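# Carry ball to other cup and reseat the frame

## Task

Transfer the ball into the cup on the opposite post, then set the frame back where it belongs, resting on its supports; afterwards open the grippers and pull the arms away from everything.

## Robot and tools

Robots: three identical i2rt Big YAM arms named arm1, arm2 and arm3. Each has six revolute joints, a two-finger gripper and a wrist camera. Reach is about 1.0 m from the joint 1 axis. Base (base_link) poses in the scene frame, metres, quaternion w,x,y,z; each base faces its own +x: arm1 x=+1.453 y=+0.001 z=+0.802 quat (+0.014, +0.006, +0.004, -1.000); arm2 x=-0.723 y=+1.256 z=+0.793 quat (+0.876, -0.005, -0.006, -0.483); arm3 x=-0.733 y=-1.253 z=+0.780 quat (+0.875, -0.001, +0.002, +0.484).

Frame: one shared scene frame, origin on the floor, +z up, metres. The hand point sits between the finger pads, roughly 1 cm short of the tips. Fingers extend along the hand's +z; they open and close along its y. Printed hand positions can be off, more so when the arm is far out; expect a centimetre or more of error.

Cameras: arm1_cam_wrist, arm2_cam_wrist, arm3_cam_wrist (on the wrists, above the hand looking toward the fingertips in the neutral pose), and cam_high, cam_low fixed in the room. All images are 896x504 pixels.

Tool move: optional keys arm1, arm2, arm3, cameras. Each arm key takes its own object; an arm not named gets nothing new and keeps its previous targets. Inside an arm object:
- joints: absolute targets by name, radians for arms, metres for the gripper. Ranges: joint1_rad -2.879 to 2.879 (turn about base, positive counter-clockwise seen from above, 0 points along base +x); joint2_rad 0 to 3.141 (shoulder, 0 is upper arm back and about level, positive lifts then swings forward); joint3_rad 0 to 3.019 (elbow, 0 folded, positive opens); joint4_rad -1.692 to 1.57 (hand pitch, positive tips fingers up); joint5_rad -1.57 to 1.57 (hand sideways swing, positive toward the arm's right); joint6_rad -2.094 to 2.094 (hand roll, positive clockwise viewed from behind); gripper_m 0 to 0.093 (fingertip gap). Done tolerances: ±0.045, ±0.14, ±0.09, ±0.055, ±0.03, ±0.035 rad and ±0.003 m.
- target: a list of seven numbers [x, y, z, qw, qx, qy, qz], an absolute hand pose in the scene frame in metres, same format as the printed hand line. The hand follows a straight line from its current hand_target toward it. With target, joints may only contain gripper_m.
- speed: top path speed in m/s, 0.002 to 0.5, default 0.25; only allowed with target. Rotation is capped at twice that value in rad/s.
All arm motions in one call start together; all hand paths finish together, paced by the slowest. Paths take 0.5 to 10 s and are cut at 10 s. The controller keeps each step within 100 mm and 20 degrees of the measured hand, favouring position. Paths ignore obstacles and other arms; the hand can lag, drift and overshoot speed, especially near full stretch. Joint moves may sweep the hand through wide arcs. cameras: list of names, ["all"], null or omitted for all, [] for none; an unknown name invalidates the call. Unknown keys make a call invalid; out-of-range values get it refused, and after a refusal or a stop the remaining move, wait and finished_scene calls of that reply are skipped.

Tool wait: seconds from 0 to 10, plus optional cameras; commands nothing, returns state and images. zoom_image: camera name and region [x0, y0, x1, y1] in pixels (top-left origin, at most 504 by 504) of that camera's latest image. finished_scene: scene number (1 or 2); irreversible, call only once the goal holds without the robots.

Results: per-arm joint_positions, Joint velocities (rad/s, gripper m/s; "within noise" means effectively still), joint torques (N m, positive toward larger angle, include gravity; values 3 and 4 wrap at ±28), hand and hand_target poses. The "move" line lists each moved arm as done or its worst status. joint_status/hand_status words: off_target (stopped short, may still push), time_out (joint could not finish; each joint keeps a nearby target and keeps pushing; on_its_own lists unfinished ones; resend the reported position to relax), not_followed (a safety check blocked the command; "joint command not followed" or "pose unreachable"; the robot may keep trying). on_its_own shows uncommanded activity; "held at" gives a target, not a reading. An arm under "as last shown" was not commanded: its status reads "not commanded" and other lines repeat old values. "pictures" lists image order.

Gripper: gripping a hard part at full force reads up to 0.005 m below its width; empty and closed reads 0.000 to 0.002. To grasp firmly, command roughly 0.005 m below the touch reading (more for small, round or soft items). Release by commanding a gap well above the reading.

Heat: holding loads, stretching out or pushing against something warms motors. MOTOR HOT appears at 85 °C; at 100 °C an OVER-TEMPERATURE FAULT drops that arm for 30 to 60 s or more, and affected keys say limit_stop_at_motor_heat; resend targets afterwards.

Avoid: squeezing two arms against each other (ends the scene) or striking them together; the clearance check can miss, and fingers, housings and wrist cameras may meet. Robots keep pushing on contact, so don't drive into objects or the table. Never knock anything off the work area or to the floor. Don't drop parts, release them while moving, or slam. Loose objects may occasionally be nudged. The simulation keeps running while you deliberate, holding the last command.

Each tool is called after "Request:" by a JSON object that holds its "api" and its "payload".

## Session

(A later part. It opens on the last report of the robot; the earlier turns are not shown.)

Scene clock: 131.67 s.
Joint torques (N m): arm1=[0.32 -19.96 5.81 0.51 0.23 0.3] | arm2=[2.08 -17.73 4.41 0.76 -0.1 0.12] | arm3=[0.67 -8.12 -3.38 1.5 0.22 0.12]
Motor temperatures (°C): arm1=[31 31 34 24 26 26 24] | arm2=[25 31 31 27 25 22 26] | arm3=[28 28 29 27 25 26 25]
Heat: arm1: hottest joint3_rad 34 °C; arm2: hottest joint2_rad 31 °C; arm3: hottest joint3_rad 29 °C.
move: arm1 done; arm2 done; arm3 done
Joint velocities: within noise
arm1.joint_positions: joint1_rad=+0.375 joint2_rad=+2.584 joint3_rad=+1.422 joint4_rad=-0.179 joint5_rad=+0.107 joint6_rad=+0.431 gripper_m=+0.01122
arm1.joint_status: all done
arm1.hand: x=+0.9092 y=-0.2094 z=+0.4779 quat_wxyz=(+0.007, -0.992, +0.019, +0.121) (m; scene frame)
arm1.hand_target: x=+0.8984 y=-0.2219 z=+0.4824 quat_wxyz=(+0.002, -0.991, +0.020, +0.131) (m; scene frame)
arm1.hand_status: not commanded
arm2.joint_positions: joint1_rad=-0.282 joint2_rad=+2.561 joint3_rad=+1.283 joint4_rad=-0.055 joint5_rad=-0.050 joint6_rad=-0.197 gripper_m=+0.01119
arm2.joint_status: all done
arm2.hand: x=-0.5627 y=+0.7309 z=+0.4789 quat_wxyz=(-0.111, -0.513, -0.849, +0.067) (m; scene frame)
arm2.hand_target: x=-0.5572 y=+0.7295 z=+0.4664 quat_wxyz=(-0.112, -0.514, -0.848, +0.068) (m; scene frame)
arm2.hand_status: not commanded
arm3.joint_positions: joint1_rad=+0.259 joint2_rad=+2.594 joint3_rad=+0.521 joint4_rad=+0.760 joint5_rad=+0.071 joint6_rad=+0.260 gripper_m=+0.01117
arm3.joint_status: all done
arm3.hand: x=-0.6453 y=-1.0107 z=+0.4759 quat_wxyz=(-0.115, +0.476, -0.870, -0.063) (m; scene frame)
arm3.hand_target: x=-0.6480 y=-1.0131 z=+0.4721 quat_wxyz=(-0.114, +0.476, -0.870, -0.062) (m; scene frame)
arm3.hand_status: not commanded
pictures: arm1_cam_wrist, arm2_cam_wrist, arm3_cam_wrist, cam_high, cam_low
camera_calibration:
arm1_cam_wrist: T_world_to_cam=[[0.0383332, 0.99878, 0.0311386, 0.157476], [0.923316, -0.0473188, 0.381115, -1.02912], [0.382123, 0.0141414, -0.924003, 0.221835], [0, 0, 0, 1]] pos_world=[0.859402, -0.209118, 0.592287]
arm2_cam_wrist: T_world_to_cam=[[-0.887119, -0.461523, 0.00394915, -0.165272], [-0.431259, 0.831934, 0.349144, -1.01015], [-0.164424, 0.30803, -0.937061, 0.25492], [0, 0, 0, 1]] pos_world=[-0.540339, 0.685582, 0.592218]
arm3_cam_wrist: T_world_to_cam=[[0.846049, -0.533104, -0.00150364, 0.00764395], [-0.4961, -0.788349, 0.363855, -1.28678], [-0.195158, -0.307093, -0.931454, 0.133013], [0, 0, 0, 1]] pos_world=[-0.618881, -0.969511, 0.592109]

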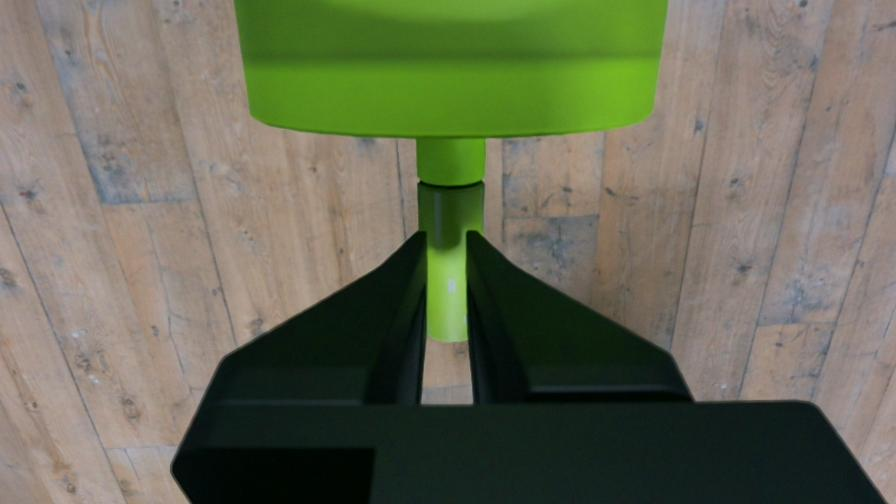

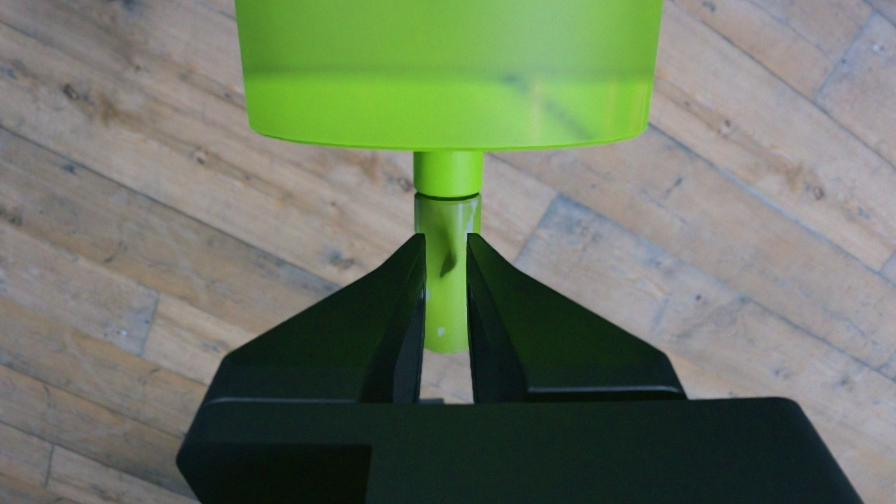

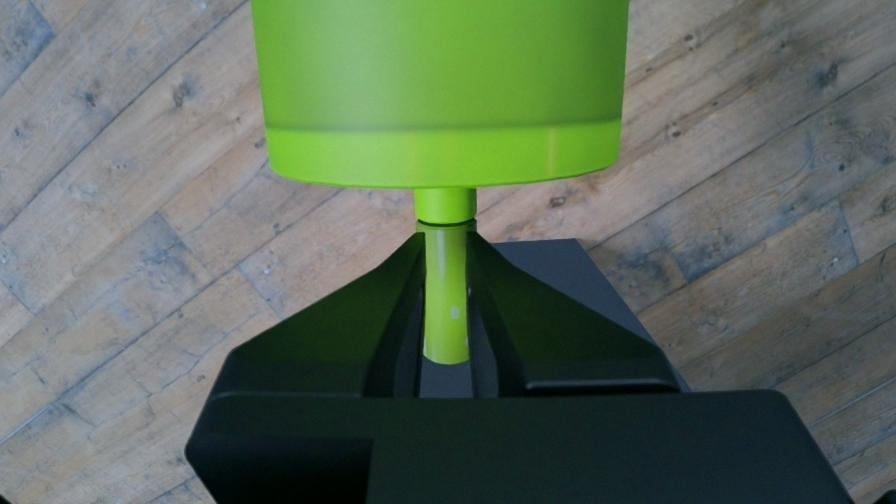

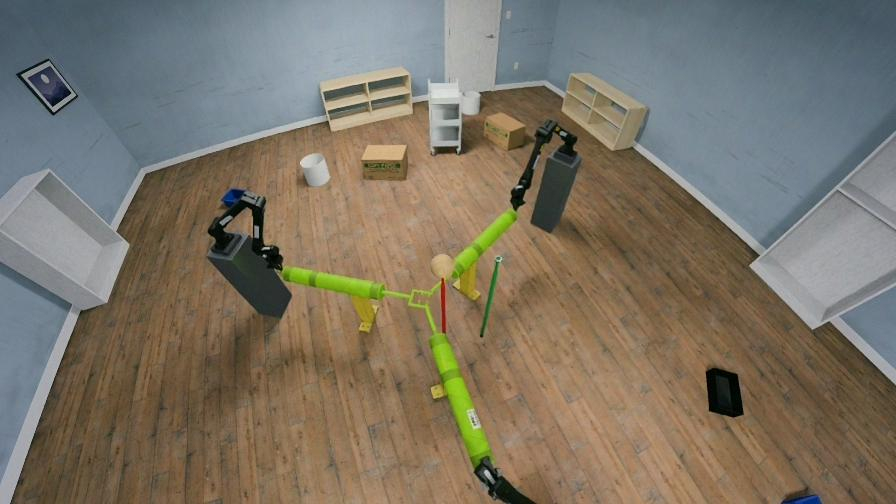

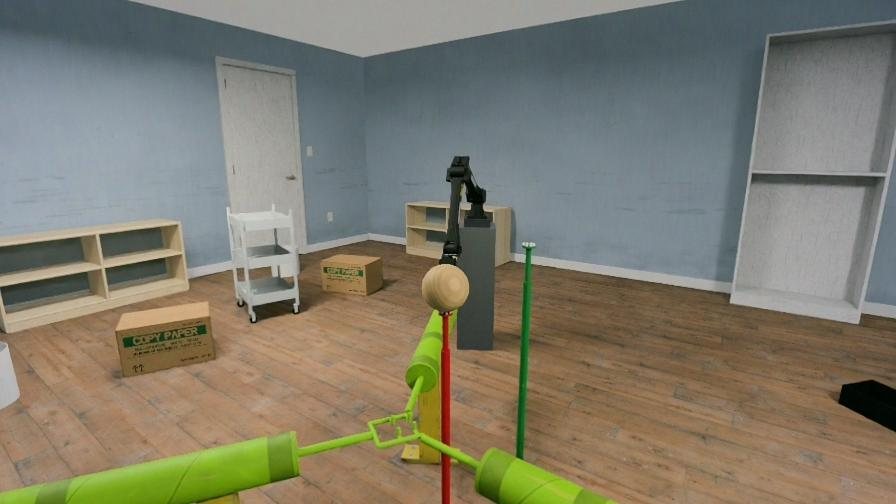

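Request:
{"api": "move", "payload": {"arm1": {"joints":{"gripper_m":0.08}}, "arm2": {"joints":{"gripper_m":0.08}}, "arm3": {"joints":{"gripper_m":0.08}}, "cameras": []}}

Request:
{"api": "move", "payload": {"arm1": {"target":[0.889,-0.222,0.448,0.0026,-0.9912,0.0199,0.1305],"speed":0.1}, "arm2": {"target":[-0.555,0.725,0.432,0.1116,0.5143,0.8475,-0.0677],"speed":0.1}, "arm3": {"target":[-0.648,-1.013,0.438,0.1145,-0.4754,0.87,0.0626],"speed":0.1}}}

Request:
{"api": "move", "payload": {"arm1": {"joints":{"gripper_m":0.022}}, "arm2": {"joints":{"gripper_m":0.022}}, "arm3": {"joints":{"gripper_m":0.022}}}}

Scene clock: 150.03 s.
Joint torques (N m): arm1=[0.32 -19.9 5.83 0.5 0.23 0.3] | arm2=[2.02 -17.67 4.41 0.76 -0.1 0.12] | arm3=[0.67 -8.12 -3.4 1.5 0.22 0.11]
Motor temperatures (°C): arm1=[31 35 34 24 26 26 24] | arm2=[25 31 31 27 24 22 26] | arm3=[28 28 28 27 25 26 24]
Heat: arm1: hottest joint2_rad 35 °C; arm2: hottest joint2_rad 31 °C; arm3: hottest joint1_rad 28 °C.
move: arm1 done; arm2 done; arm3 done
Joint velocities: within noise
arm1.joint_positions: joint1_rad=+0.375 joint2_rad=+2.584 joint3_rad=+1.422 joint4_rad=-0.179 joint5_rad=+0.107 joint6_rad=+0.432 gripper_m=+0.07977
arm1.joint_status: all done
arm1.hand: x=+0.9092 y=-0.2094 z=+0.4779 quat_wxyz=(+0.007, -0.992, +0.020, +0.121) (m; scene frame)
arm1.hand_target: x=+0.8984 y=-0.2219 z=+0.4824 quat_wxyz=(+0.002, -0.991, +0.020, +0.131) (m; scene frame)
arm1.hand_status: not commanded
arm2.joint_positions: joint1_rad=-0.282 joint2_rad=+2.561 joint3_rad=+1.283 joint4_rad=-0.055 joint5_rad=-0.050 joint6_rad=-0.197 gripper_m=+0.07980
arm2.joint_status: all done
arm2.hand: x=-0.5627 y=+0.7309 z=+0.4789 quat_wxyz=(-0.111, -0.513, -0.849, +0.067) (m; scene frame)
arm2.hand_target: x=-0.5572 y=+0.7295 z=+0.4664 quat_wxyz=(-0.112, -0.514, -0.848, +0.068) (m; scene frame)
arm2.hand_status: not commanded
arm3.joint_positions: joint1_rad=+0.259 joint2_rad=+2.594 joint3_rad=+0.521 joint4_rad=+0.760 joint5_rad=+0.071 joint6_rad=+0.261 gripper_m=+0.07983
arm3.joint_status: all done
arm3.hand: x=-0.6453 y=-1.0107 z=+0.4759 quat_wxyz=(-0.115, +0.475, -0.870, -0.063) (m; scene frame)
arm3.hand_target: x=-0.6480 y=-1.0131 z=+0.4721 quat_wxyz=(-0.114, +0.475, -0.870, -0.062) (m; scene frame)
arm3.hand_status: not commanded
pictures: none
No camera images: "cameras" was empty.

Scene clock: 151.37 s.
Joint torques (N m): arm1=[-0.26 -20.78 5.5 0.81 0.18 0.24] | arm2=[2.08 -18.26 4.12 0.8 -0.09 0.13] | arm3=[0.67 -8.35 -3.71 1.5 0.22 0.11]
Motor temperatures (°C): arm1=[31 35 34 24 26 26 24] | arm2=[25 31 31 27 24 22 26] | arm3=[28 28 28 27 25 26 24]
Heat: arm1: hottest joint2_rad 35 °C; arm2: hottest joint2_rad 31 °C; arm3: hottest joint1_rad 28 °C.
move: arm1 off_target; arm2 off_target; arm3 done
Joint velocities: within noise
arm1.joint_positions: joint1_rad=+0.375 joint2_rad=+2.680 joint3_rad=+1.507 joint4_rad=-0.179 joint5_rad=+0.107 joint6_rad=+0.432 gripper_m=+0.07987
arm1.joint_status: not commanded
arm1.hand: x=+0.9044 y=-0.2113 z=+0.4408 quat_wxyz=(+0.009, -0.993, +0.020, +0.116) (m; scene frame)
arm1.hand_target: x=+0.8893 y=-0.2218 z=+0.4486 quat_wxyz=(+0.002, -0.991, +0.020, +0.130) (m; scene frame)
arm1.hand_status: off_target (0.020 m and 1.8 deg from the pose sent, 0.038 m and 1.2 deg at the start)
arm2.joint_positions: joint1_rad=-0.280 joint2_rad=+2.652 joint3_rad=+1.355 joint4_rad=-0.037 joint5_rad=-0.049 joint6_rad=-0.196 gripper_m=+0.07989
arm2.joint_status: not commanded
arm2.hand: x=-0.5607 y=+0.7262 z=+0.4439 quat_wxyz=(-0.110, -0.513, -0.849, +0.066) (m; scene frame)
arm2.hand_target: x=-0.5552 y=+0.7254 z=+0.4324 quat_wxyz=(-0.112, -0.514, -0.848, +0.068) (m; scene frame)
arm2.hand_status: off_target (0.013 m and 0.4 deg from the pose sent, 0.048 m and 0.3 deg at the start)
arm3.joint_positions: joint1_rad=+0.259 joint2_rad=+2.708 joint3_rad=+0.596 joint4_rad=+0.798 joint5_rad=+0.071 joint6_rad=+0.261 gripper_m=+0.07992
arm3.joint_status: not commanded
arm3.hand: x=-0.6453 y=-1.0104 z=+0.4417 quat_wxyz=(-0.114, +0.475, -0.870, -0.062) (m; scene frame)
arm3.hand_target: x=-0.6480 y=-1.0132 z=+0.4381 quat_wxyz=(-0.114, +0.475, -0.870, -0.062) (m; scene frame)
arm3.hand_status: done (0.005 m and 0.0 deg from the pose sent, 0.038 m and 0.0 deg at the start)
pictures: arm1_cam_wrist, arm2_cam_wrist, arm3_cam_wrist, cam_high, cam_low
camera_calibration:
arm1_cam_wrist: T_world_to_cam=[[0.0387885, 0.998616, 0.0355241, 0.158338], [0.919496, -0.0495875, 0.389959, -1.01155], [0.39118, 0.0175383, -0.920147, 0.180281], [0, 0, 0, 1]] pos_world=[0.853449, -0.211441, 0.554722]
arm2_cam_wrist: T_world_to_cam=[[-0.887142, -0.461482, 0.003662, -0.165449], [-0.430988, 0.831307, 0.350967, -0.993344], [-0.165009, 0.309779, -0.936381, 0.222002], [0, 0, 0, 1]] pos_world=[-0.538264, 0.68065, 0.557115]
arm3_cam_wrist: T_world_to_cam=[[0.845656, -0.533727, -0.0015035, 0.00685721], [-0.496537, -0.787758, 0.36454, -1.27405], [-0.195749, -0.307528, -0.931187, 0.100365], [0, 0, 0, 1]] pos_world=[-0.618764, -0.969116, 0.55791]

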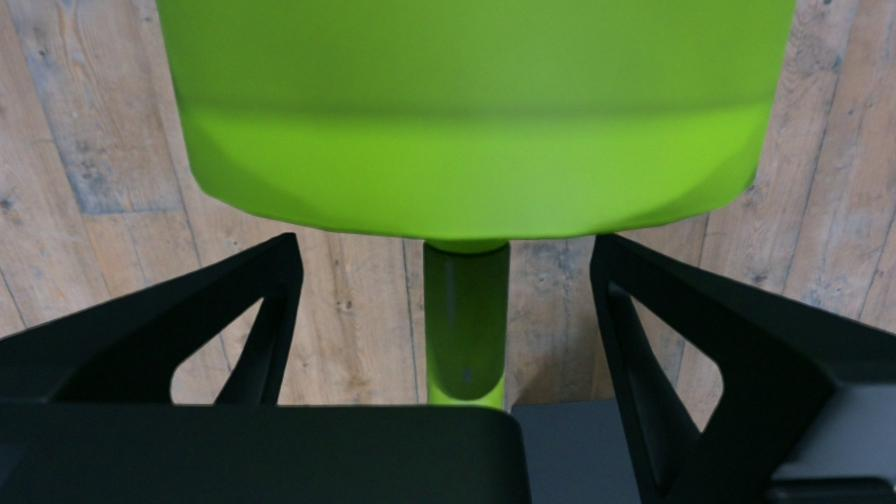

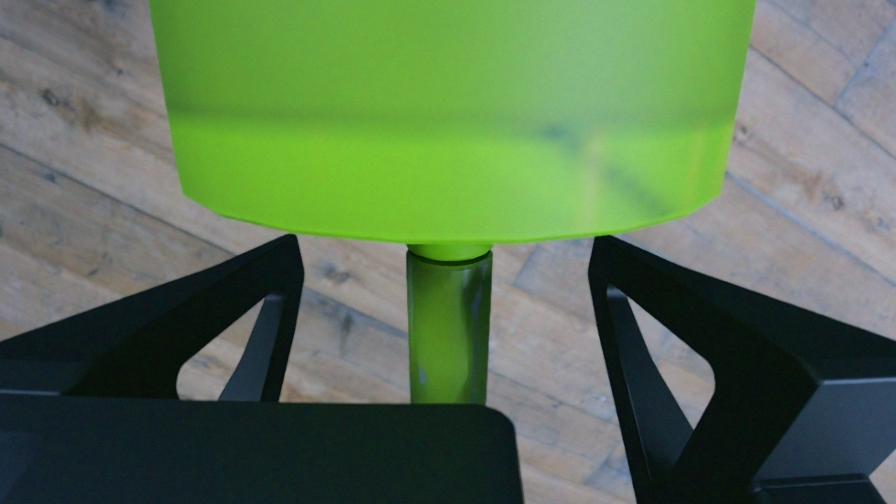

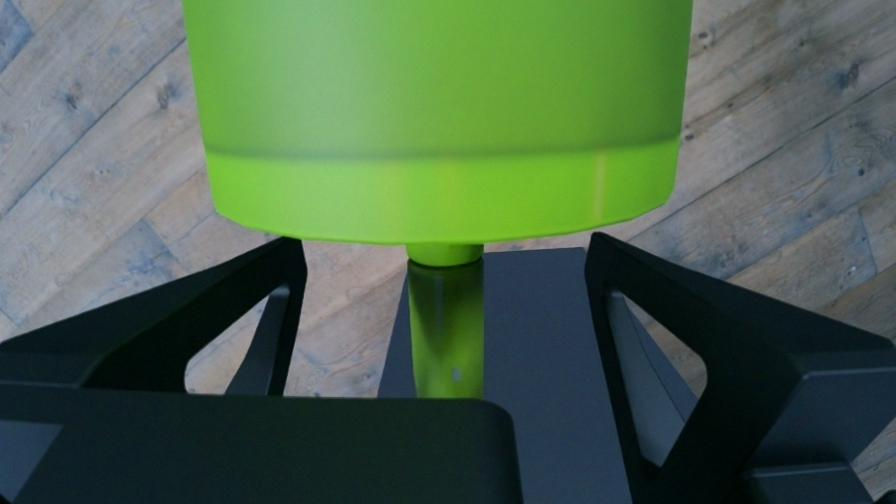

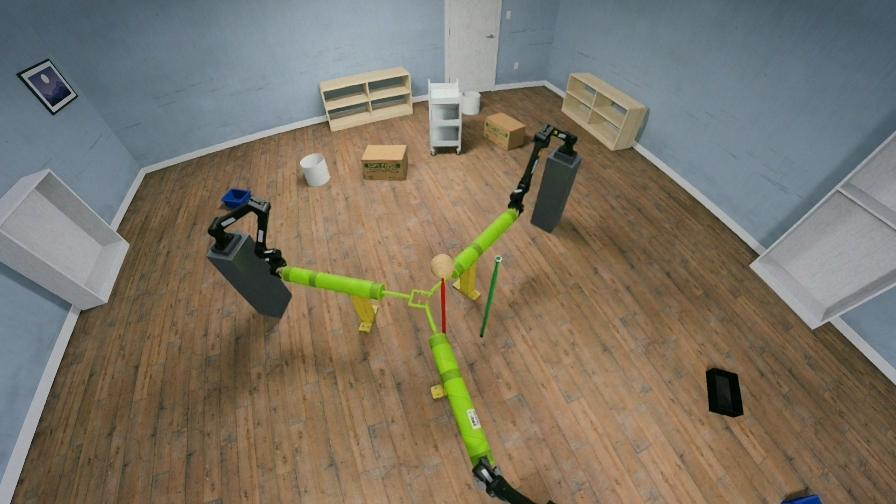

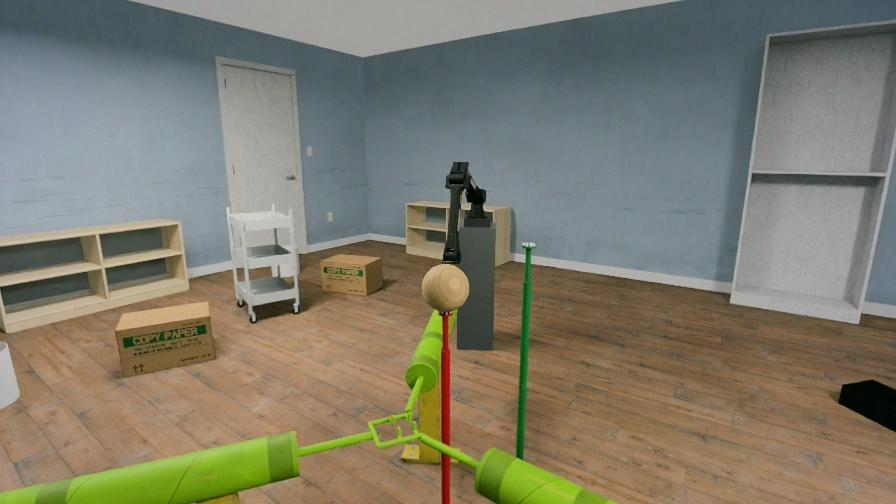

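Scene clock: 152.17 s.
Joint torques (N m): arm1=[-0.26 -20.78 5.5 0.8 0.01 0.24] | arm2=[2.14 -18.26 4.11 0.79 -0.1 0.11] | arm3=[0.79 -8.41 -3.73 1.51 0.22 0.11]
Motor temperatures (°C): arm1=[31 35 34 24 26 26 24] | arm2=[25 32 31 27 24 22 26] | arm3=[28 28 28 27 25 26 24]
Heat: arm1: hottest joint2_rad 35 °C; arm2: hottest joint2_rad 32 °C; arm3: hottest joint1_rad 28 °C.
move: arm1 done; arm2 done; arm3 done
Joint velocities: within noise
arm1.joint_positions: joint1_rad=+0.375 joint2_rad=+2.680 joint3_rad=+1.507 joint4_rad=-0.179 joint5_rad=+0.112 joint6_rad=+0.432 gripper_m=+0.02219
arm1.joint_status: all done
arm1.hand: x=+0.9041 y=-0.2105 z=+0.4409 quat_wxyz=(+0.011, -0.993, +0.020, +0.117) (m; scene frame)
arm1.hand_target: x=+0.8893 y=-0.2218 z=+0.4486 quat_wxyz=(+0.003, -0.991, +0.020, +0.131) (m; scene frame)
arm1.hand_status: not commanded
arm2.joint_positions: joint1_rad=-0.280 joint2_rad=+2.652 joint3_rad=+1.355 joint4_rad=-0.037 joint5_rad=-0.049 joint6_rad=-0.196 gripper_m=+0.02215
arm2.joint_status: all done
arm2.hand: x=-0.5607 y=+0.7262 z=+0.4439 quat_wxyz=(-0.110, -0.513, -0.849, +0.066) (m; scene frame)
arm2.hand_target: x=-0.5552 y=+0.7254 z=+0.4324 quat_wxyz=(-0.112, -0.514, -0.848, +0.068) (m; scene frame)
arm2.hand_status: not commanded
arm3.joint_positions: joint1_rad=+0.259 joint2_rad=+2.708 joint3_rad=+0.596 joint4_rad=+0.798 joint5_rad=+0.071 joint6_rad=+0.261 gripper_m=+0.02213
arm3.joint_status: all done
arm3.hand: x=-0.6453 y=-1.0103 z=+0.4417 quat_wxyz=(-0.115, +0.475, -0.870, -0.063) (m; scene frame)
arm3.hand_target: x=-0.6480 y=-1.0132 z=+0.4381 quat_wxyz=(-0.114, +0.475, -0.870, -0.062) (m; scene frame)
arm3.hand_status: not commanded
pictures: arm1_cam_wrist, arm2_cam_wrist, arm3_cam_wrist, cam_high, cam_low
camera_calibration:
arm1_cam_wrist: T_world_to_cam=[[0.0397864, 0.998424, 0.0395695, 0.154895], [0.920134, -0.0520489, 0.388129, -1.01157], [0.389577, 0.020967, -0.920755, 0.182902], [0, 0, 0, 1]] pos_world=[0.853359, -0.211137, 0.554897]
arm2_cam_wrist: T_world_to_cam=[[-0.887142, -0.461482, 0.003662, -0.165449], [-0.430988, 0.831307, 0.350967, -0.993344], [-0.165009, 0.309779, -0.936381, 0.222002], [0, 0, 0, 1]] pos_world=[-0.538264, 0.68065, 0.557115]
arm3_cam_wrist: T_world_to_cam=[[0.845656, -0.533727, -0.00160243, 0.00692427], [-0.496578, -0.78789, 0.364196, -1.27398], [-0.195644, -0.307189, -0.931321, 0.100888], [0, 0, 0, 1]] pos_world=[-0.61875, -0.969071, 0.557951]

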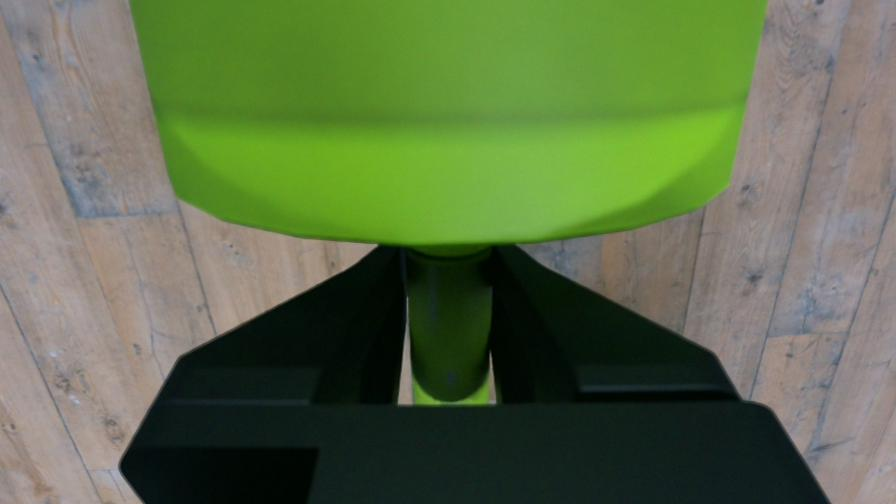

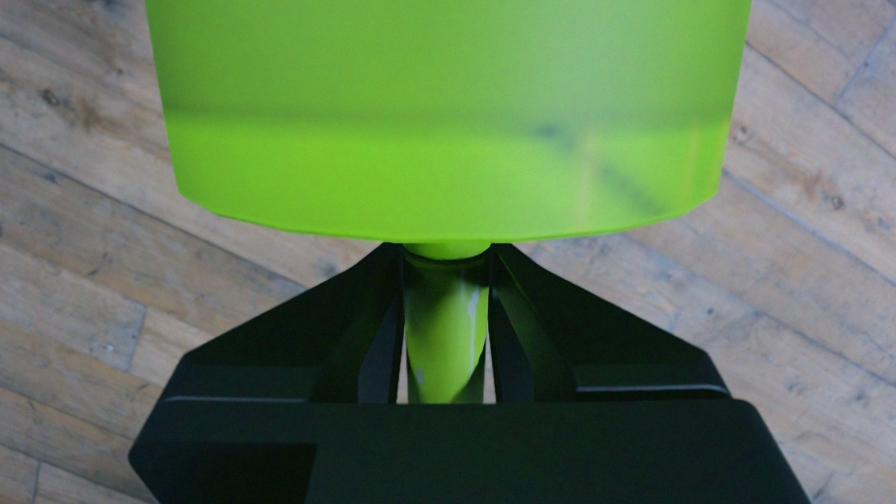

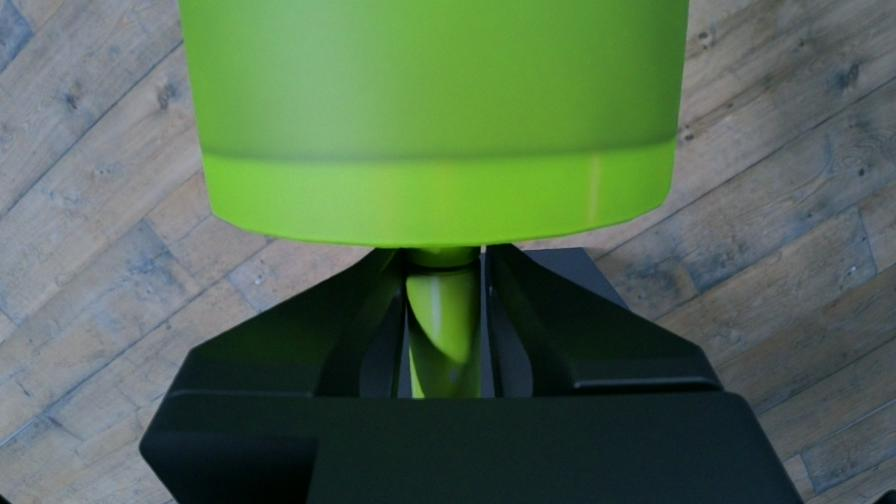

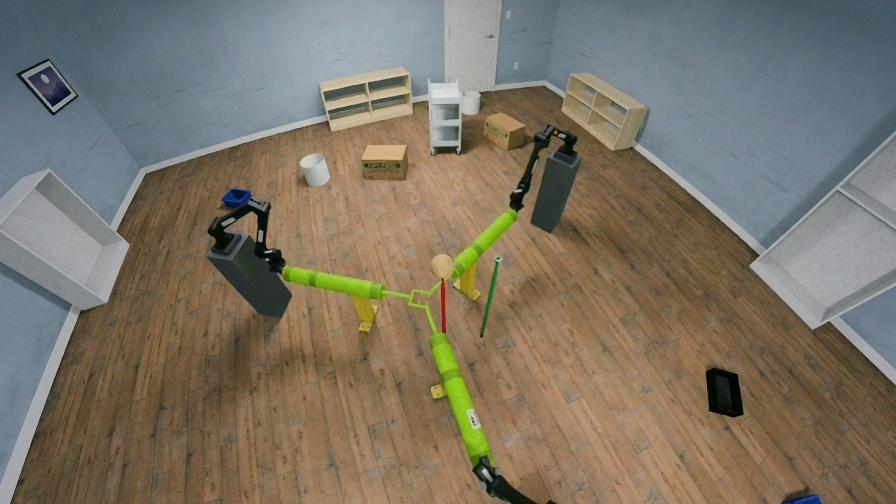

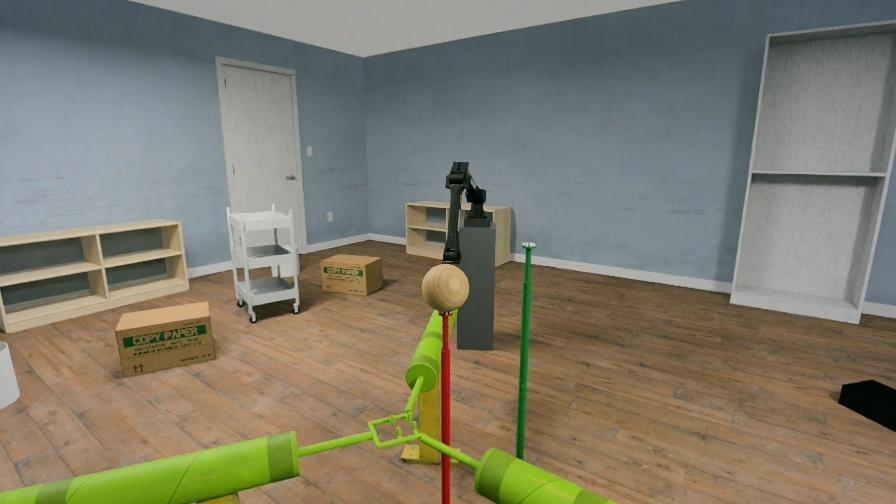

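Request:
{"api": "move", "payload": {"arm1": {"joints":{"gripper_m":0.01}}, "arm2": {"joints":{"gripper_m":0.01}}, "arm3": {"joints":{"gripper_m":0.01}}, "cameras": []}}

Request:
{"api": "move", "payload": {"arm1": {"target":[0.889,-0.222,0.568,0.0026,-0.9912,0.0199,0.1305],"speed":0.1}, "arm2": {"target":[-0.555,0.725,0.552,0.1116,0.5143,0.8475,-0.0677],"speed":0.1}, "arm3": {"target":[-0.648,-1.013,0.558,0.1145,-0.4754,0.87,0.0626],"speed":0.1}}}

Scene clock: 160.70 s.
Joint torques (N m): arm1=[-0.26 -20.78 5.49 0.81 -0.06 0.24] | arm2=[2.02 -18.37 4.12 0.81 -0.12 0.11] | arm3=[0.44 -8.41 -3.73 1.48 0.29 0.12]
Motor temperatures (°C): arm1=[31 33 34 24 26 26 24] | arm2=[25 34 31 27 24 22 26] | arm3=[28 28 27 27 25 26 24]
Heat: arm1: hottest joint3_rad 34 °C; arm2: hottest joint2_rad 34 °C; arm3: hottest joint1_rad 28 °C.
move: arm1 off_target; arm2 off_target; arm3 off_target
Joint velocities: within noise
arm1.joint_positions: joint1_rad=+0.375 joint2_rad=+2.680 joint3_rad=+1.507 joint4_rad=-0.179 joint5_rad=+0.113 joint6_rad=+0.432 gripper_m=+0.01864
arm1.joint_status: gripper_m off_target (ended at +0.01867, target +0.01000)
arm1.hand: x=+0.9040 y=-0.2102 z=+0.4409 quat_wxyz=(+0.012, -0.993, +0.020, +0.117) (m; scene frame)
arm1.hand_target: x=+0.8893 y=-0.2219 z=+0.4486 quat_wxyz=(+0.002, -0.991, +0.020, +0.130) (m; scene frame)
arm1.hand_status: not commanded
arm2.joint_positions: joint1_rad=-0.280 joint2_rad=+2.652 joint3_rad=+1.355 joint4_rad=-0.037 joint5_rad=-0.048 joint6_rad=-0.195 gripper_m=+0.01777
arm2.joint_status: gripper_m off_target (ended at +0.01780, target +0.01000)
arm2.hand: x=-0.5604 y=+0.7263 z=+0.4439 quat_wxyz=(-0.110, -0.513, -0.849, +0.067) (m; scene frame)
arm2.hand_target: x=-0.5552 y=+0.7254 z=+0.4324 quat_wxyz=(-0.112, -0.514, -0.848, +0.068) (m; scene frame)
arm2.hand_status: not commanded
arm3.joint_positions: joint1_rad=+0.261 joint2_rad=+2.708 joint3_rad=+0.596 joint4_rad=+0.799 joint5_rad=+0.069 joint6_rad=+0.260 gripper_m=+0.01765
arm3.joint_status: gripper_m off_target (ended at +0.01768, target +0.01000)
arm3.hand: x=-0.6461 y=-1.0098 z=+0.4417 quat_wxyz=(-0.114, +0.477, -0.869, -0.063) (m; scene frame)
arm3.hand_target: x=-0.6480 y=-1.0132 z=+0.4381 quat_wxyz=(-0.114, +0.475, -0.870, -0.062) (m; scene frame)
arm3.hand_status: not commanded
pictures: none
No camera images: "cameras" was empty.

Scene clock: 162.70 s.
Joint torques (N m): arm1=[-0.38 -24.35 4.33 0.29 0.12 0.23] | arm2=[1.14 -23.24 2.3 -0.23 -0.31 0.01] | arm3=[0.5 -11.11 -4.08 0.72 0.27 0.13]
Motor temperatures (°C): arm1=[31 34 33 24 26 26 24] | arm2=[25 35 30 27 24 22 27] | arm3=[28 28 27 27 25 26 25]
Heat: arm1: hottest joint2_rad 34 °C; arm2: hottest joint2_rad 35 °C; arm3: hottest joint1_rad 28 °C.
move: arm1 off_target; arm2 off_target; arm3 done
Joint velocities: within noise
arm1.joint_positions: joint1_rad=+0.375 joint2_rad=+2.455 joint3_rad=+1.380 joint4_rad=-0.292 joint5_rad=+0.108 joint6_rad=+0.432 gripper_m=+0.01864
arm1.joint_status: not commanded
arm1.hand: x=+0.9064 y=-0.2111 z=+0.5360 quat_wxyz=(+0.012, -0.994, +0.019, +0.109) (m; scene frame)
arm1.hand_target: x=+0.8894 y=-0.2219 z=+0.5672 quat_wxyz=(+0.003, -0.991, +0.020, +0.130) (m; scene frame)
arm1.hand_status: off_target (0.038 m and 2.7 deg from the pose sent, 0.129 m and 1.9 deg at the start)
arm2.joint_positions: joint1_rad=-0.269 joint2_rad=+2.431 joint3_rad=+1.234 joint4_rad=-0.143 joint5_rad=-0.044 joint6_rad=-0.184 gripper_m=+0.01777
arm2.joint_status: not commanded
arm2.hand: x=-0.5564 y=+0.7290 z=+0.5329 quat_wxyz=(-0.106, -0.514, -0.849, +0.065) (m; scene frame)
arm2.hand_target: x=-0.5549 y=+0.7251 z=+0.5512 quat_wxyz=(-0.112, -0.514, -0.848, +0.068) (m; scene frame)
arm2.hand_status: off_target (0.020 m and 0.7 deg from the pose sent, 0.108 m and 0.4 deg at the start)
arm3.joint_positions: joint1_rad=+0.262 joint2_rad=+2.296 joint3_rad=+0.390 joint4_rad=+0.592 joint5_rad=+0.070 joint6_rad=+0.259 gripper_m=+0.01765
arm3.joint_status: not commanded
arm3.hand: x=-0.6456 y=-1.0084 z=+0.5491 quat_wxyz=(-0.114, +0.477, -0.869, -0.063) (m; scene frame)
arm3.hand_target: x=-0.6480 y=-1.0132 z=+0.5574 quat_wxyz=(-0.114, +0.476, -0.870, -0.063) (m; scene frame)
arm3.hand_status: done (0.010 m and 0.3 deg from the pose sent, 0.116 m and 0.2 deg at the start)
pictures: arm1_cam_wrist, arm2_cam_wrist, arm3_cam_wrist, cam_high, cam_low
camera_calibration:
arm1_cam_wrist: T_world_to_cam=[[0.0377901, 0.998365, 0.0428873, 0.151624], [0.914276, -0.0518656, 0.401757, -1.05255], [0.403324, 0.0240284, -0.914742, 0.254551], [0, 0, 0, 1]] pos_world=[0.853921, -0.212083, 0.649213]
arm2_cam_wrist: T_world_to_cam=[[-0.888117, -0.45959, 0.0050597, -0.163294], [-0.427603, 0.83024, 0.357572, -1.02589], [-0.168538, 0.315402, -0.933872, 0.297754], [0, 0, 0, 1]] pos_world=[-0.533514, 0.682772, 0.64572]
arm3_cam_wrist: T_world_to_cam=[[0.848169, -0.529721, -0.00213296, 0.0142964], [-0.492718, -0.790387, 0.36403, -1.31168], [-0.19452, -0.307708, -0.931385, 0.201663], [0, 0, 0, 1]] pos_world=[-0.619188, -0.967112, 0.665349]

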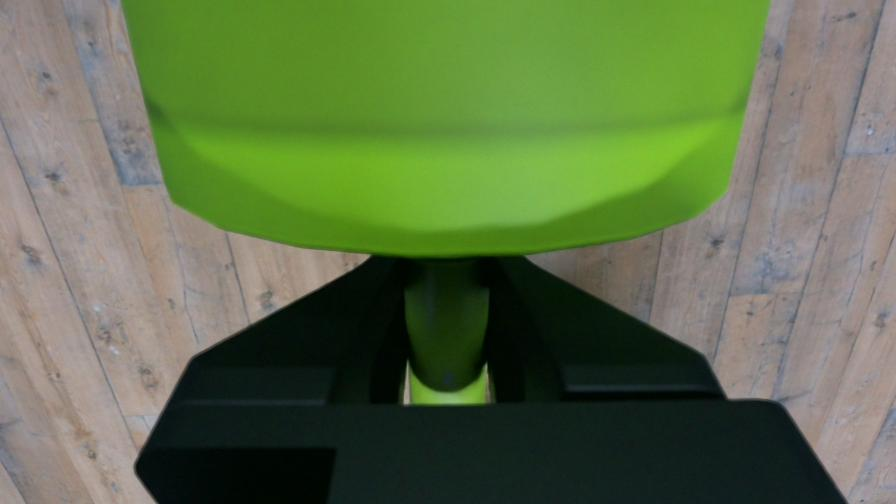

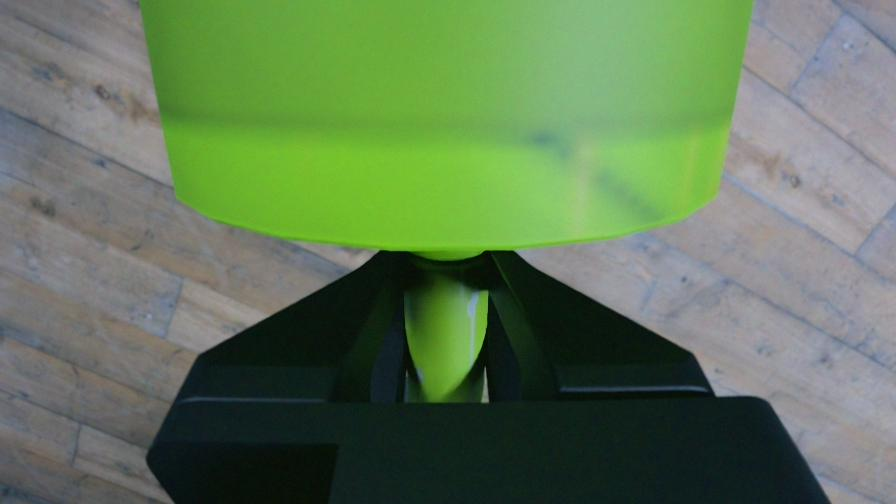

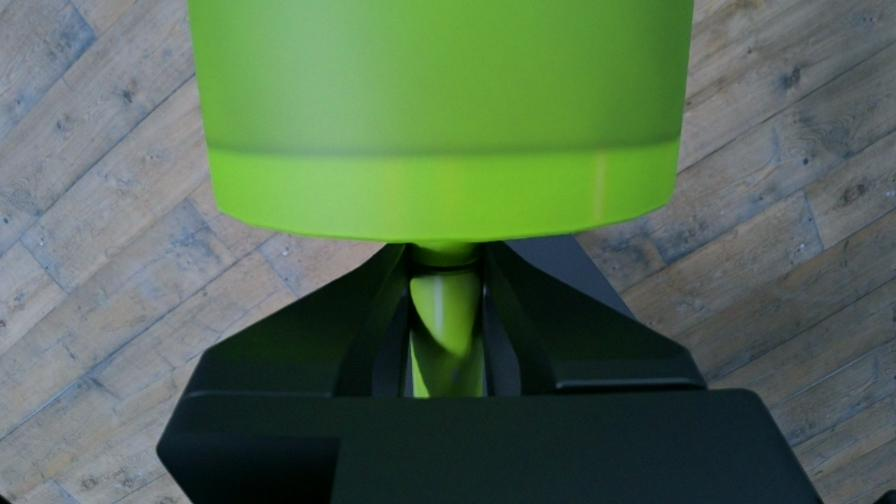

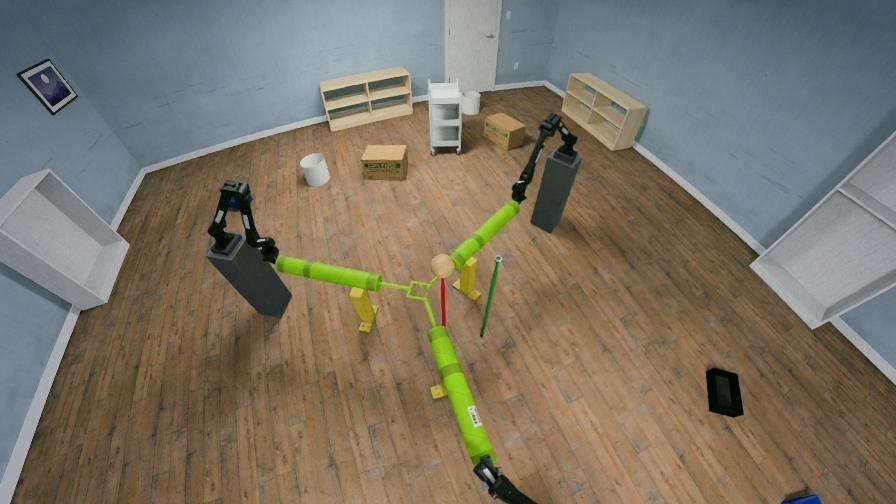

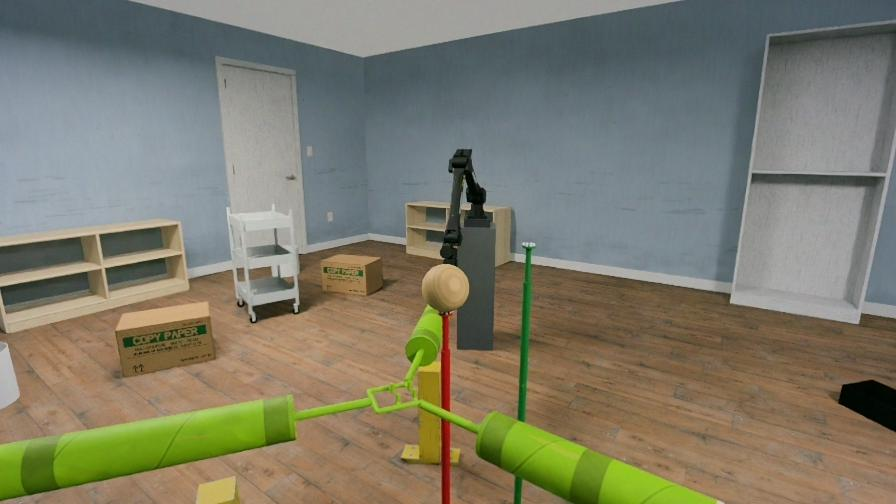

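Request:
{"api": "move", "payload": {"arm1": {"target":[0.889,-0.222,0.728,0.0026,-0.9912,0.0199,0.1305],"speed":0.12}, "arm2": {"target":[-0.555,0.725,0.716,0.1116,0.5143,0.8475,-0.0677],"speed":0.12}, "arm3": {"target":[-0.648,-1.013,0.709,0.1145,-0.4754,0.87,0.0626],"speed":0.12}, "cameras": ["cam_high","cam_low"]}}

Request:
{"api": "zoom_image", "payload": {"camera": "cam_low", "region": [340, 230, 540, 430]}}

Request:
{"api": "zoom_image", "payload": {"camera": "cam_high", "region": [360, 220, 520, 350]}}

Scene clock: 170.83 s.
Joint torques (N m): arm1=[-1.03 -23.06 6.95 0.25 0.27 0.19] | arm2=[2.26 -21.77 4.86 -0.32 -0.48 0.04] | arm3=[0.5 -6.77 4.74 -0.2 0.29 0.14]
Motor temperatures (°C): arm1=[31 34 33 24 26 26 25] | arm2=[25 36 30 27 24 22 27] | arm3=[28 29 27 27 25 26 25]
Heat: arm1: hottest joint2_rad 34 °C; arm2: hottest joint2_rad 36 °C; arm3: hottest joint2_rad 29 °C.
move: arm1 off_target; arm2 off_target; arm3 done
Joint velocities: within noise
arm1.joint_positions: joint1_rad=+0.381 joint2_rad=+2.123 joint3_rad=+1.317 joint4_rad=-0.566 joint5_rad=+0.104 joint6_rad=+0.435 gripper_m=+0.01864
arm1.joint_status: not commanded
arm1.hand: x=+0.9043 y=-0.2173 z=+0.6949 quat_wxyz=(+0.011, -0.994, +0.017, +0.106) (m; scene frame)
arm1.hand_target: x=+0.8895 y=-0.2217 z=+0.7275 quat_wxyz=(+0.003, -0.991, +0.020, +0.130) (m; scene frame)
arm1.hand_status: off_target (0.037 m and 3.0 deg from the pose sent, 0.193 m and 2.7 deg at the start)
arm2.joint_positions: joint1_rad=-0.281 joint2_rad=+2.061 joint3_rad=+1.167 joint4_rad=-0.447 joint5_rad=-0.039 joint6_rad=-0.187 gripper_m=+0.01777
arm2.joint_status: not commanded
arm2.hand: x=-0.5623 y=+0.7233 z=+0.6973 quat_wxyz=(-0.104, -0.517, -0.847, +0.067) (m; scene frame)
arm2.hand_target: x=-0.5549 y=+0.7249 z=+0.7154 quat_wxyz=(-0.112, -0.514, -0.848, +0.068) (m; scene frame)
arm2.hand_status: off_target (0.020 m and 1.0 deg from the pose sent, 0.183 m and 0.7 deg at the start)
arm3.joint_positions: joint1_rad=+0.263 joint2_rad=+1.443 joint3_rad=+0.280 joint4_rad=-0.146 joint5_rad=+0.070 joint6_rad=+0.259 gripper_m=+0.01765
arm3.joint_status: not commanded
arm3.hand: x=-0.6466 y=-1.0122 z=+0.7056 quat_wxyz=(-0.116, +0.478, -0.868, -0.065) (m; scene frame)
arm3.hand_target: x=-0.6479 y=-1.0130 z=+0.7089 quat_wxyz=(-0.115, +0.475, -0.870, -0.063) (m; scene frame)
arm3.hand_status: done (0.004 m and 0.5 deg from the pose sent, 0.160 m and 0.3 deg at the start)
pictures: cam_high, cam_low

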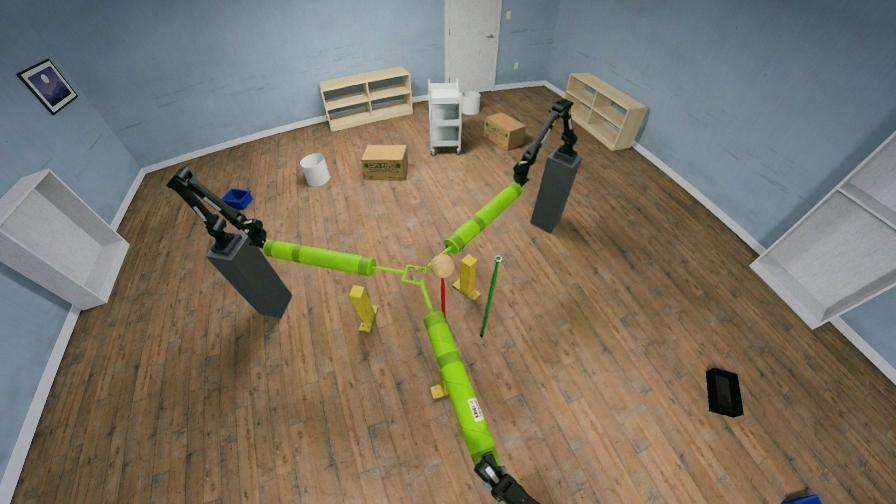

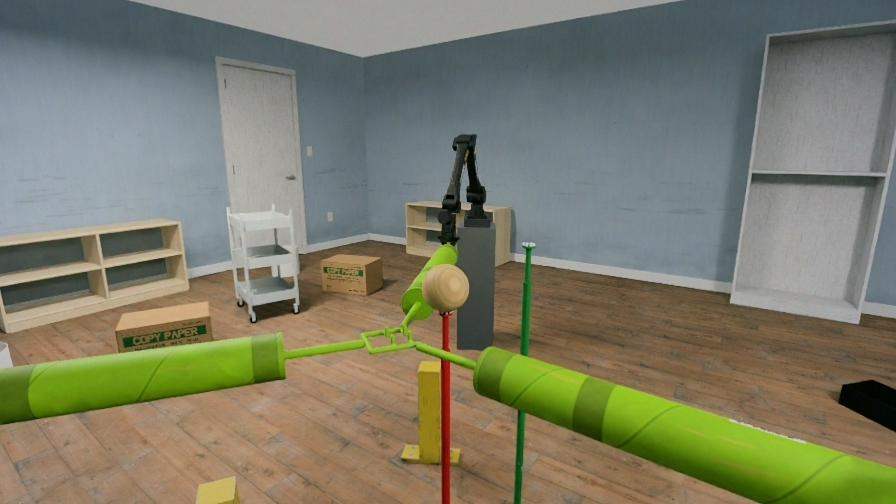

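Scaled by 2.520 from the camera's 896x504 image, which has a finer 1280x720 frame.

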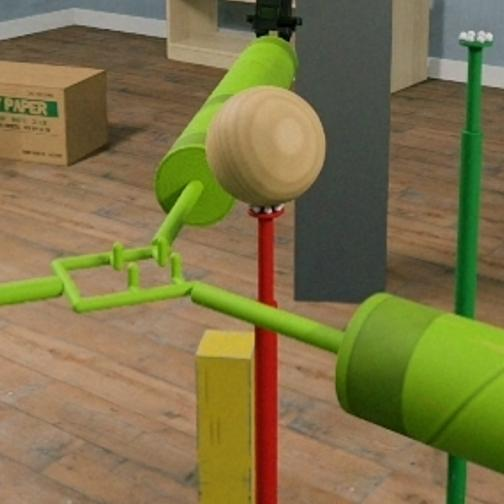

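Scaled by 3.150 from the camera's 896x504 image, which has a finer 1280x720 frame.

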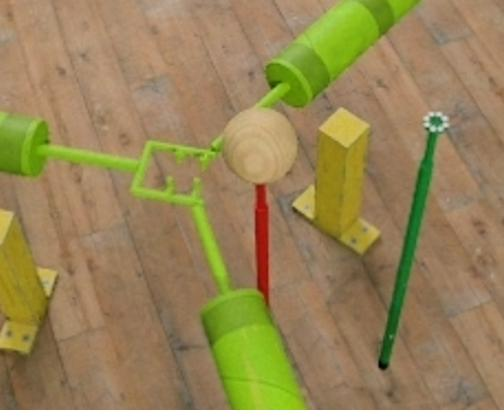

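Request:
{"api": "move", "payload": {"arm1": {"target":[0.944,-0.147,0.730,0.0026,-0.9912,0.0199,0.1305],"speed":0.12}, "arm2": {"target":[-0.5,0.8,0.716,0.1116,0.5143,0.8475,-0.0677],"speed":0.12}, "arm3": {"target":[-0.593,-0.938,0.706,0.1145,-0.4754,0.87,0.0626],"speed":0.12}, "cameras": ["cam_high","cam_low"]}}

Request:
{"api": "zoom_image", "payload": {"camera": "cam_low", "region": [340, 230, 540, 430]}}

Request:
{"api": "zoom_image", "payload": {"camera": "cam_high", "region": [360, 220, 520, 350]}}

Scene clock: 198.87 s.
Joint torques (N m): arm1=[-1.96 -20.07 5.27 0.92 -0.04 0.05] | arm2=[2.26 -20.07 3.7 0.23 -0.2 0.12] | arm3=[-0.91 -7 6.17 0.18 0.07 -0.03]
Motor temperatures (°C): arm1=[31 34 33 24 26 26 26] | arm2=[25 37 30 26 24 22 28] | arm3=[28 28 27 27 24 26 26]
Heat: arm1: hottest joint2_rad 34 °C; arm2: hottest joint2_rad 37 °C; arm3: hottest joint1_rad 28 °C.
move: arm1 off_target; arm2 off_target; arm3 done
Joint velocities: within noise
arm1.joint_positions: joint1_rad=+0.296 joint2_rad=+1.977 joint3_rad=+1.067 joint4_rad=-0.455 joint5_rad=+0.089 joint6_rad=+0.356 gripper_m=+0.01864
arm1.joint_status: not commanded
arm1.hand: x=+0.9576 y=-0.1489 z=+0.7044 quat_wxyz=(+0.012, -0.994, +0.020, +0.106) (m; scene frame)
arm1.hand_target: x=+0.9444 y=-0.1469 z=+0.7295 quat_wxyz=(+0.003, -0.991, +0.020, +0.131) (m; scene frame)
arm1.hand_status: off_target (0.029 m and 3.0 deg from the pose sent, 0.088 m and 3.0 deg at the start)
arm2.joint_positions: joint1_rad=-0.122 joint2_rad=+1.976 joint3_rad=+1.016 joint4_rad=-0.385 joint5_rad=-0.007 joint6_rad=-0.039 gripper_m=+0.01777
arm2.joint_status: not commanded
arm2.hand: x=-0.5057 y=+0.7960 z=+0.7005 quat_wxyz=(-0.102, -0.515, -0.849, +0.064) (m; scene frame)
arm2.hand_target: x=-0.5001 y=+0.7998 z=+0.7153 quat_wxyz=(-0.112, -0.514, -0.848, +0.068) (m; scene frame)
arm2.hand_status: off_target (0.017 m and 1.2 deg from the pose sent, 0.101 m and 1.0 deg at the start)
arm3.joint_positions: joint1_rad=+0.175 joint2_rad=+1.609 joint3_rad=+0.506 joint4_rad=-0.189 joint5_rad=+0.048 joint6_rad=+0.174 gripper_m=+0.01765
arm3.joint_status: not commanded
arm3.hand: x=-0.5964 y=-0.9381 z=+0.7073 quat_wxyz=(-0.121, +0.477, -0.868, -0.068) (m; scene frame)
arm3.hand_target: x=-0.5930 y=-0.9380 z=+0.7061 quat_wxyz=(-0.115, +0.475, -0.870, -0.063) (m; scene frame)
arm3.hand_status: done (0.004 m and 1.0 deg from the pose sent, 0.092 m and 0.5 deg at the start)
pictures: cam_high, cam_low

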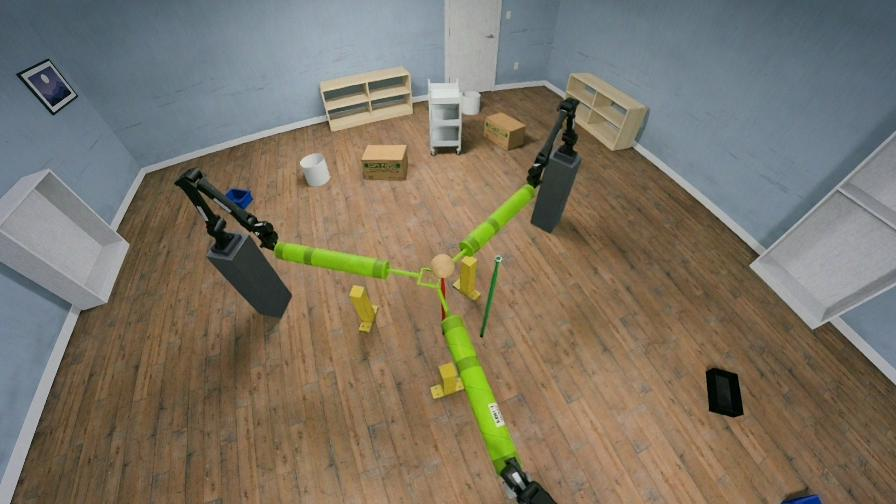

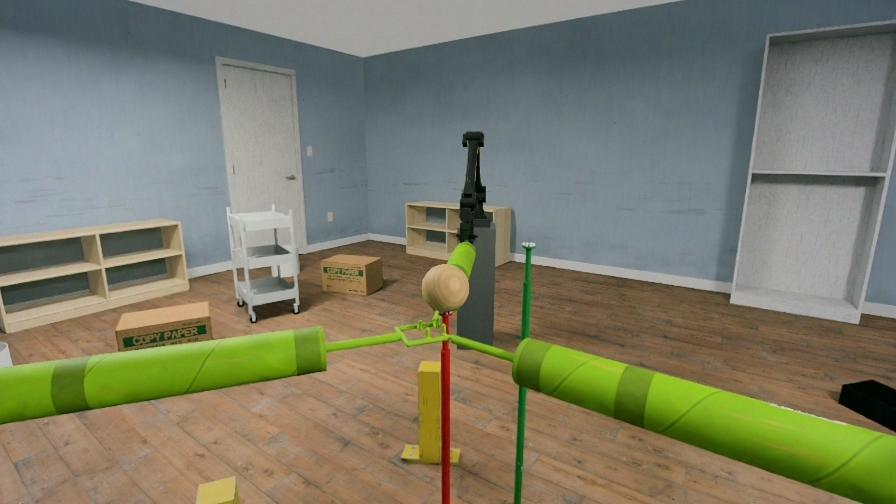

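Scaled by 2.520 from the camera's 896x504 image, which has a finer 1280x720 frame.

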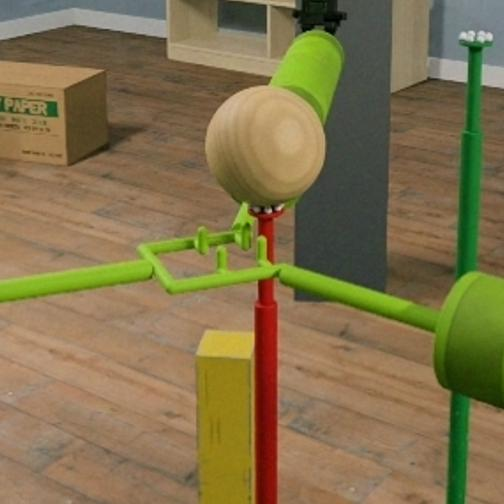

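Scaled by 3.150 from the camera's 896x504 image, which has a finer 1280x720 frame.

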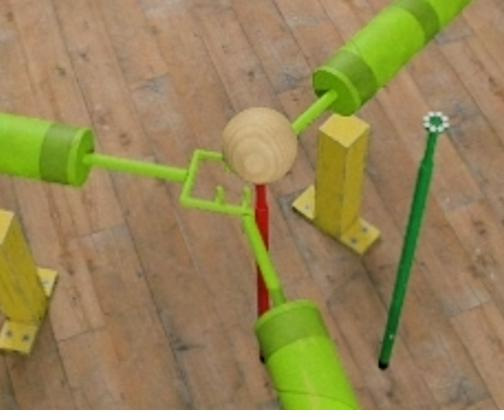

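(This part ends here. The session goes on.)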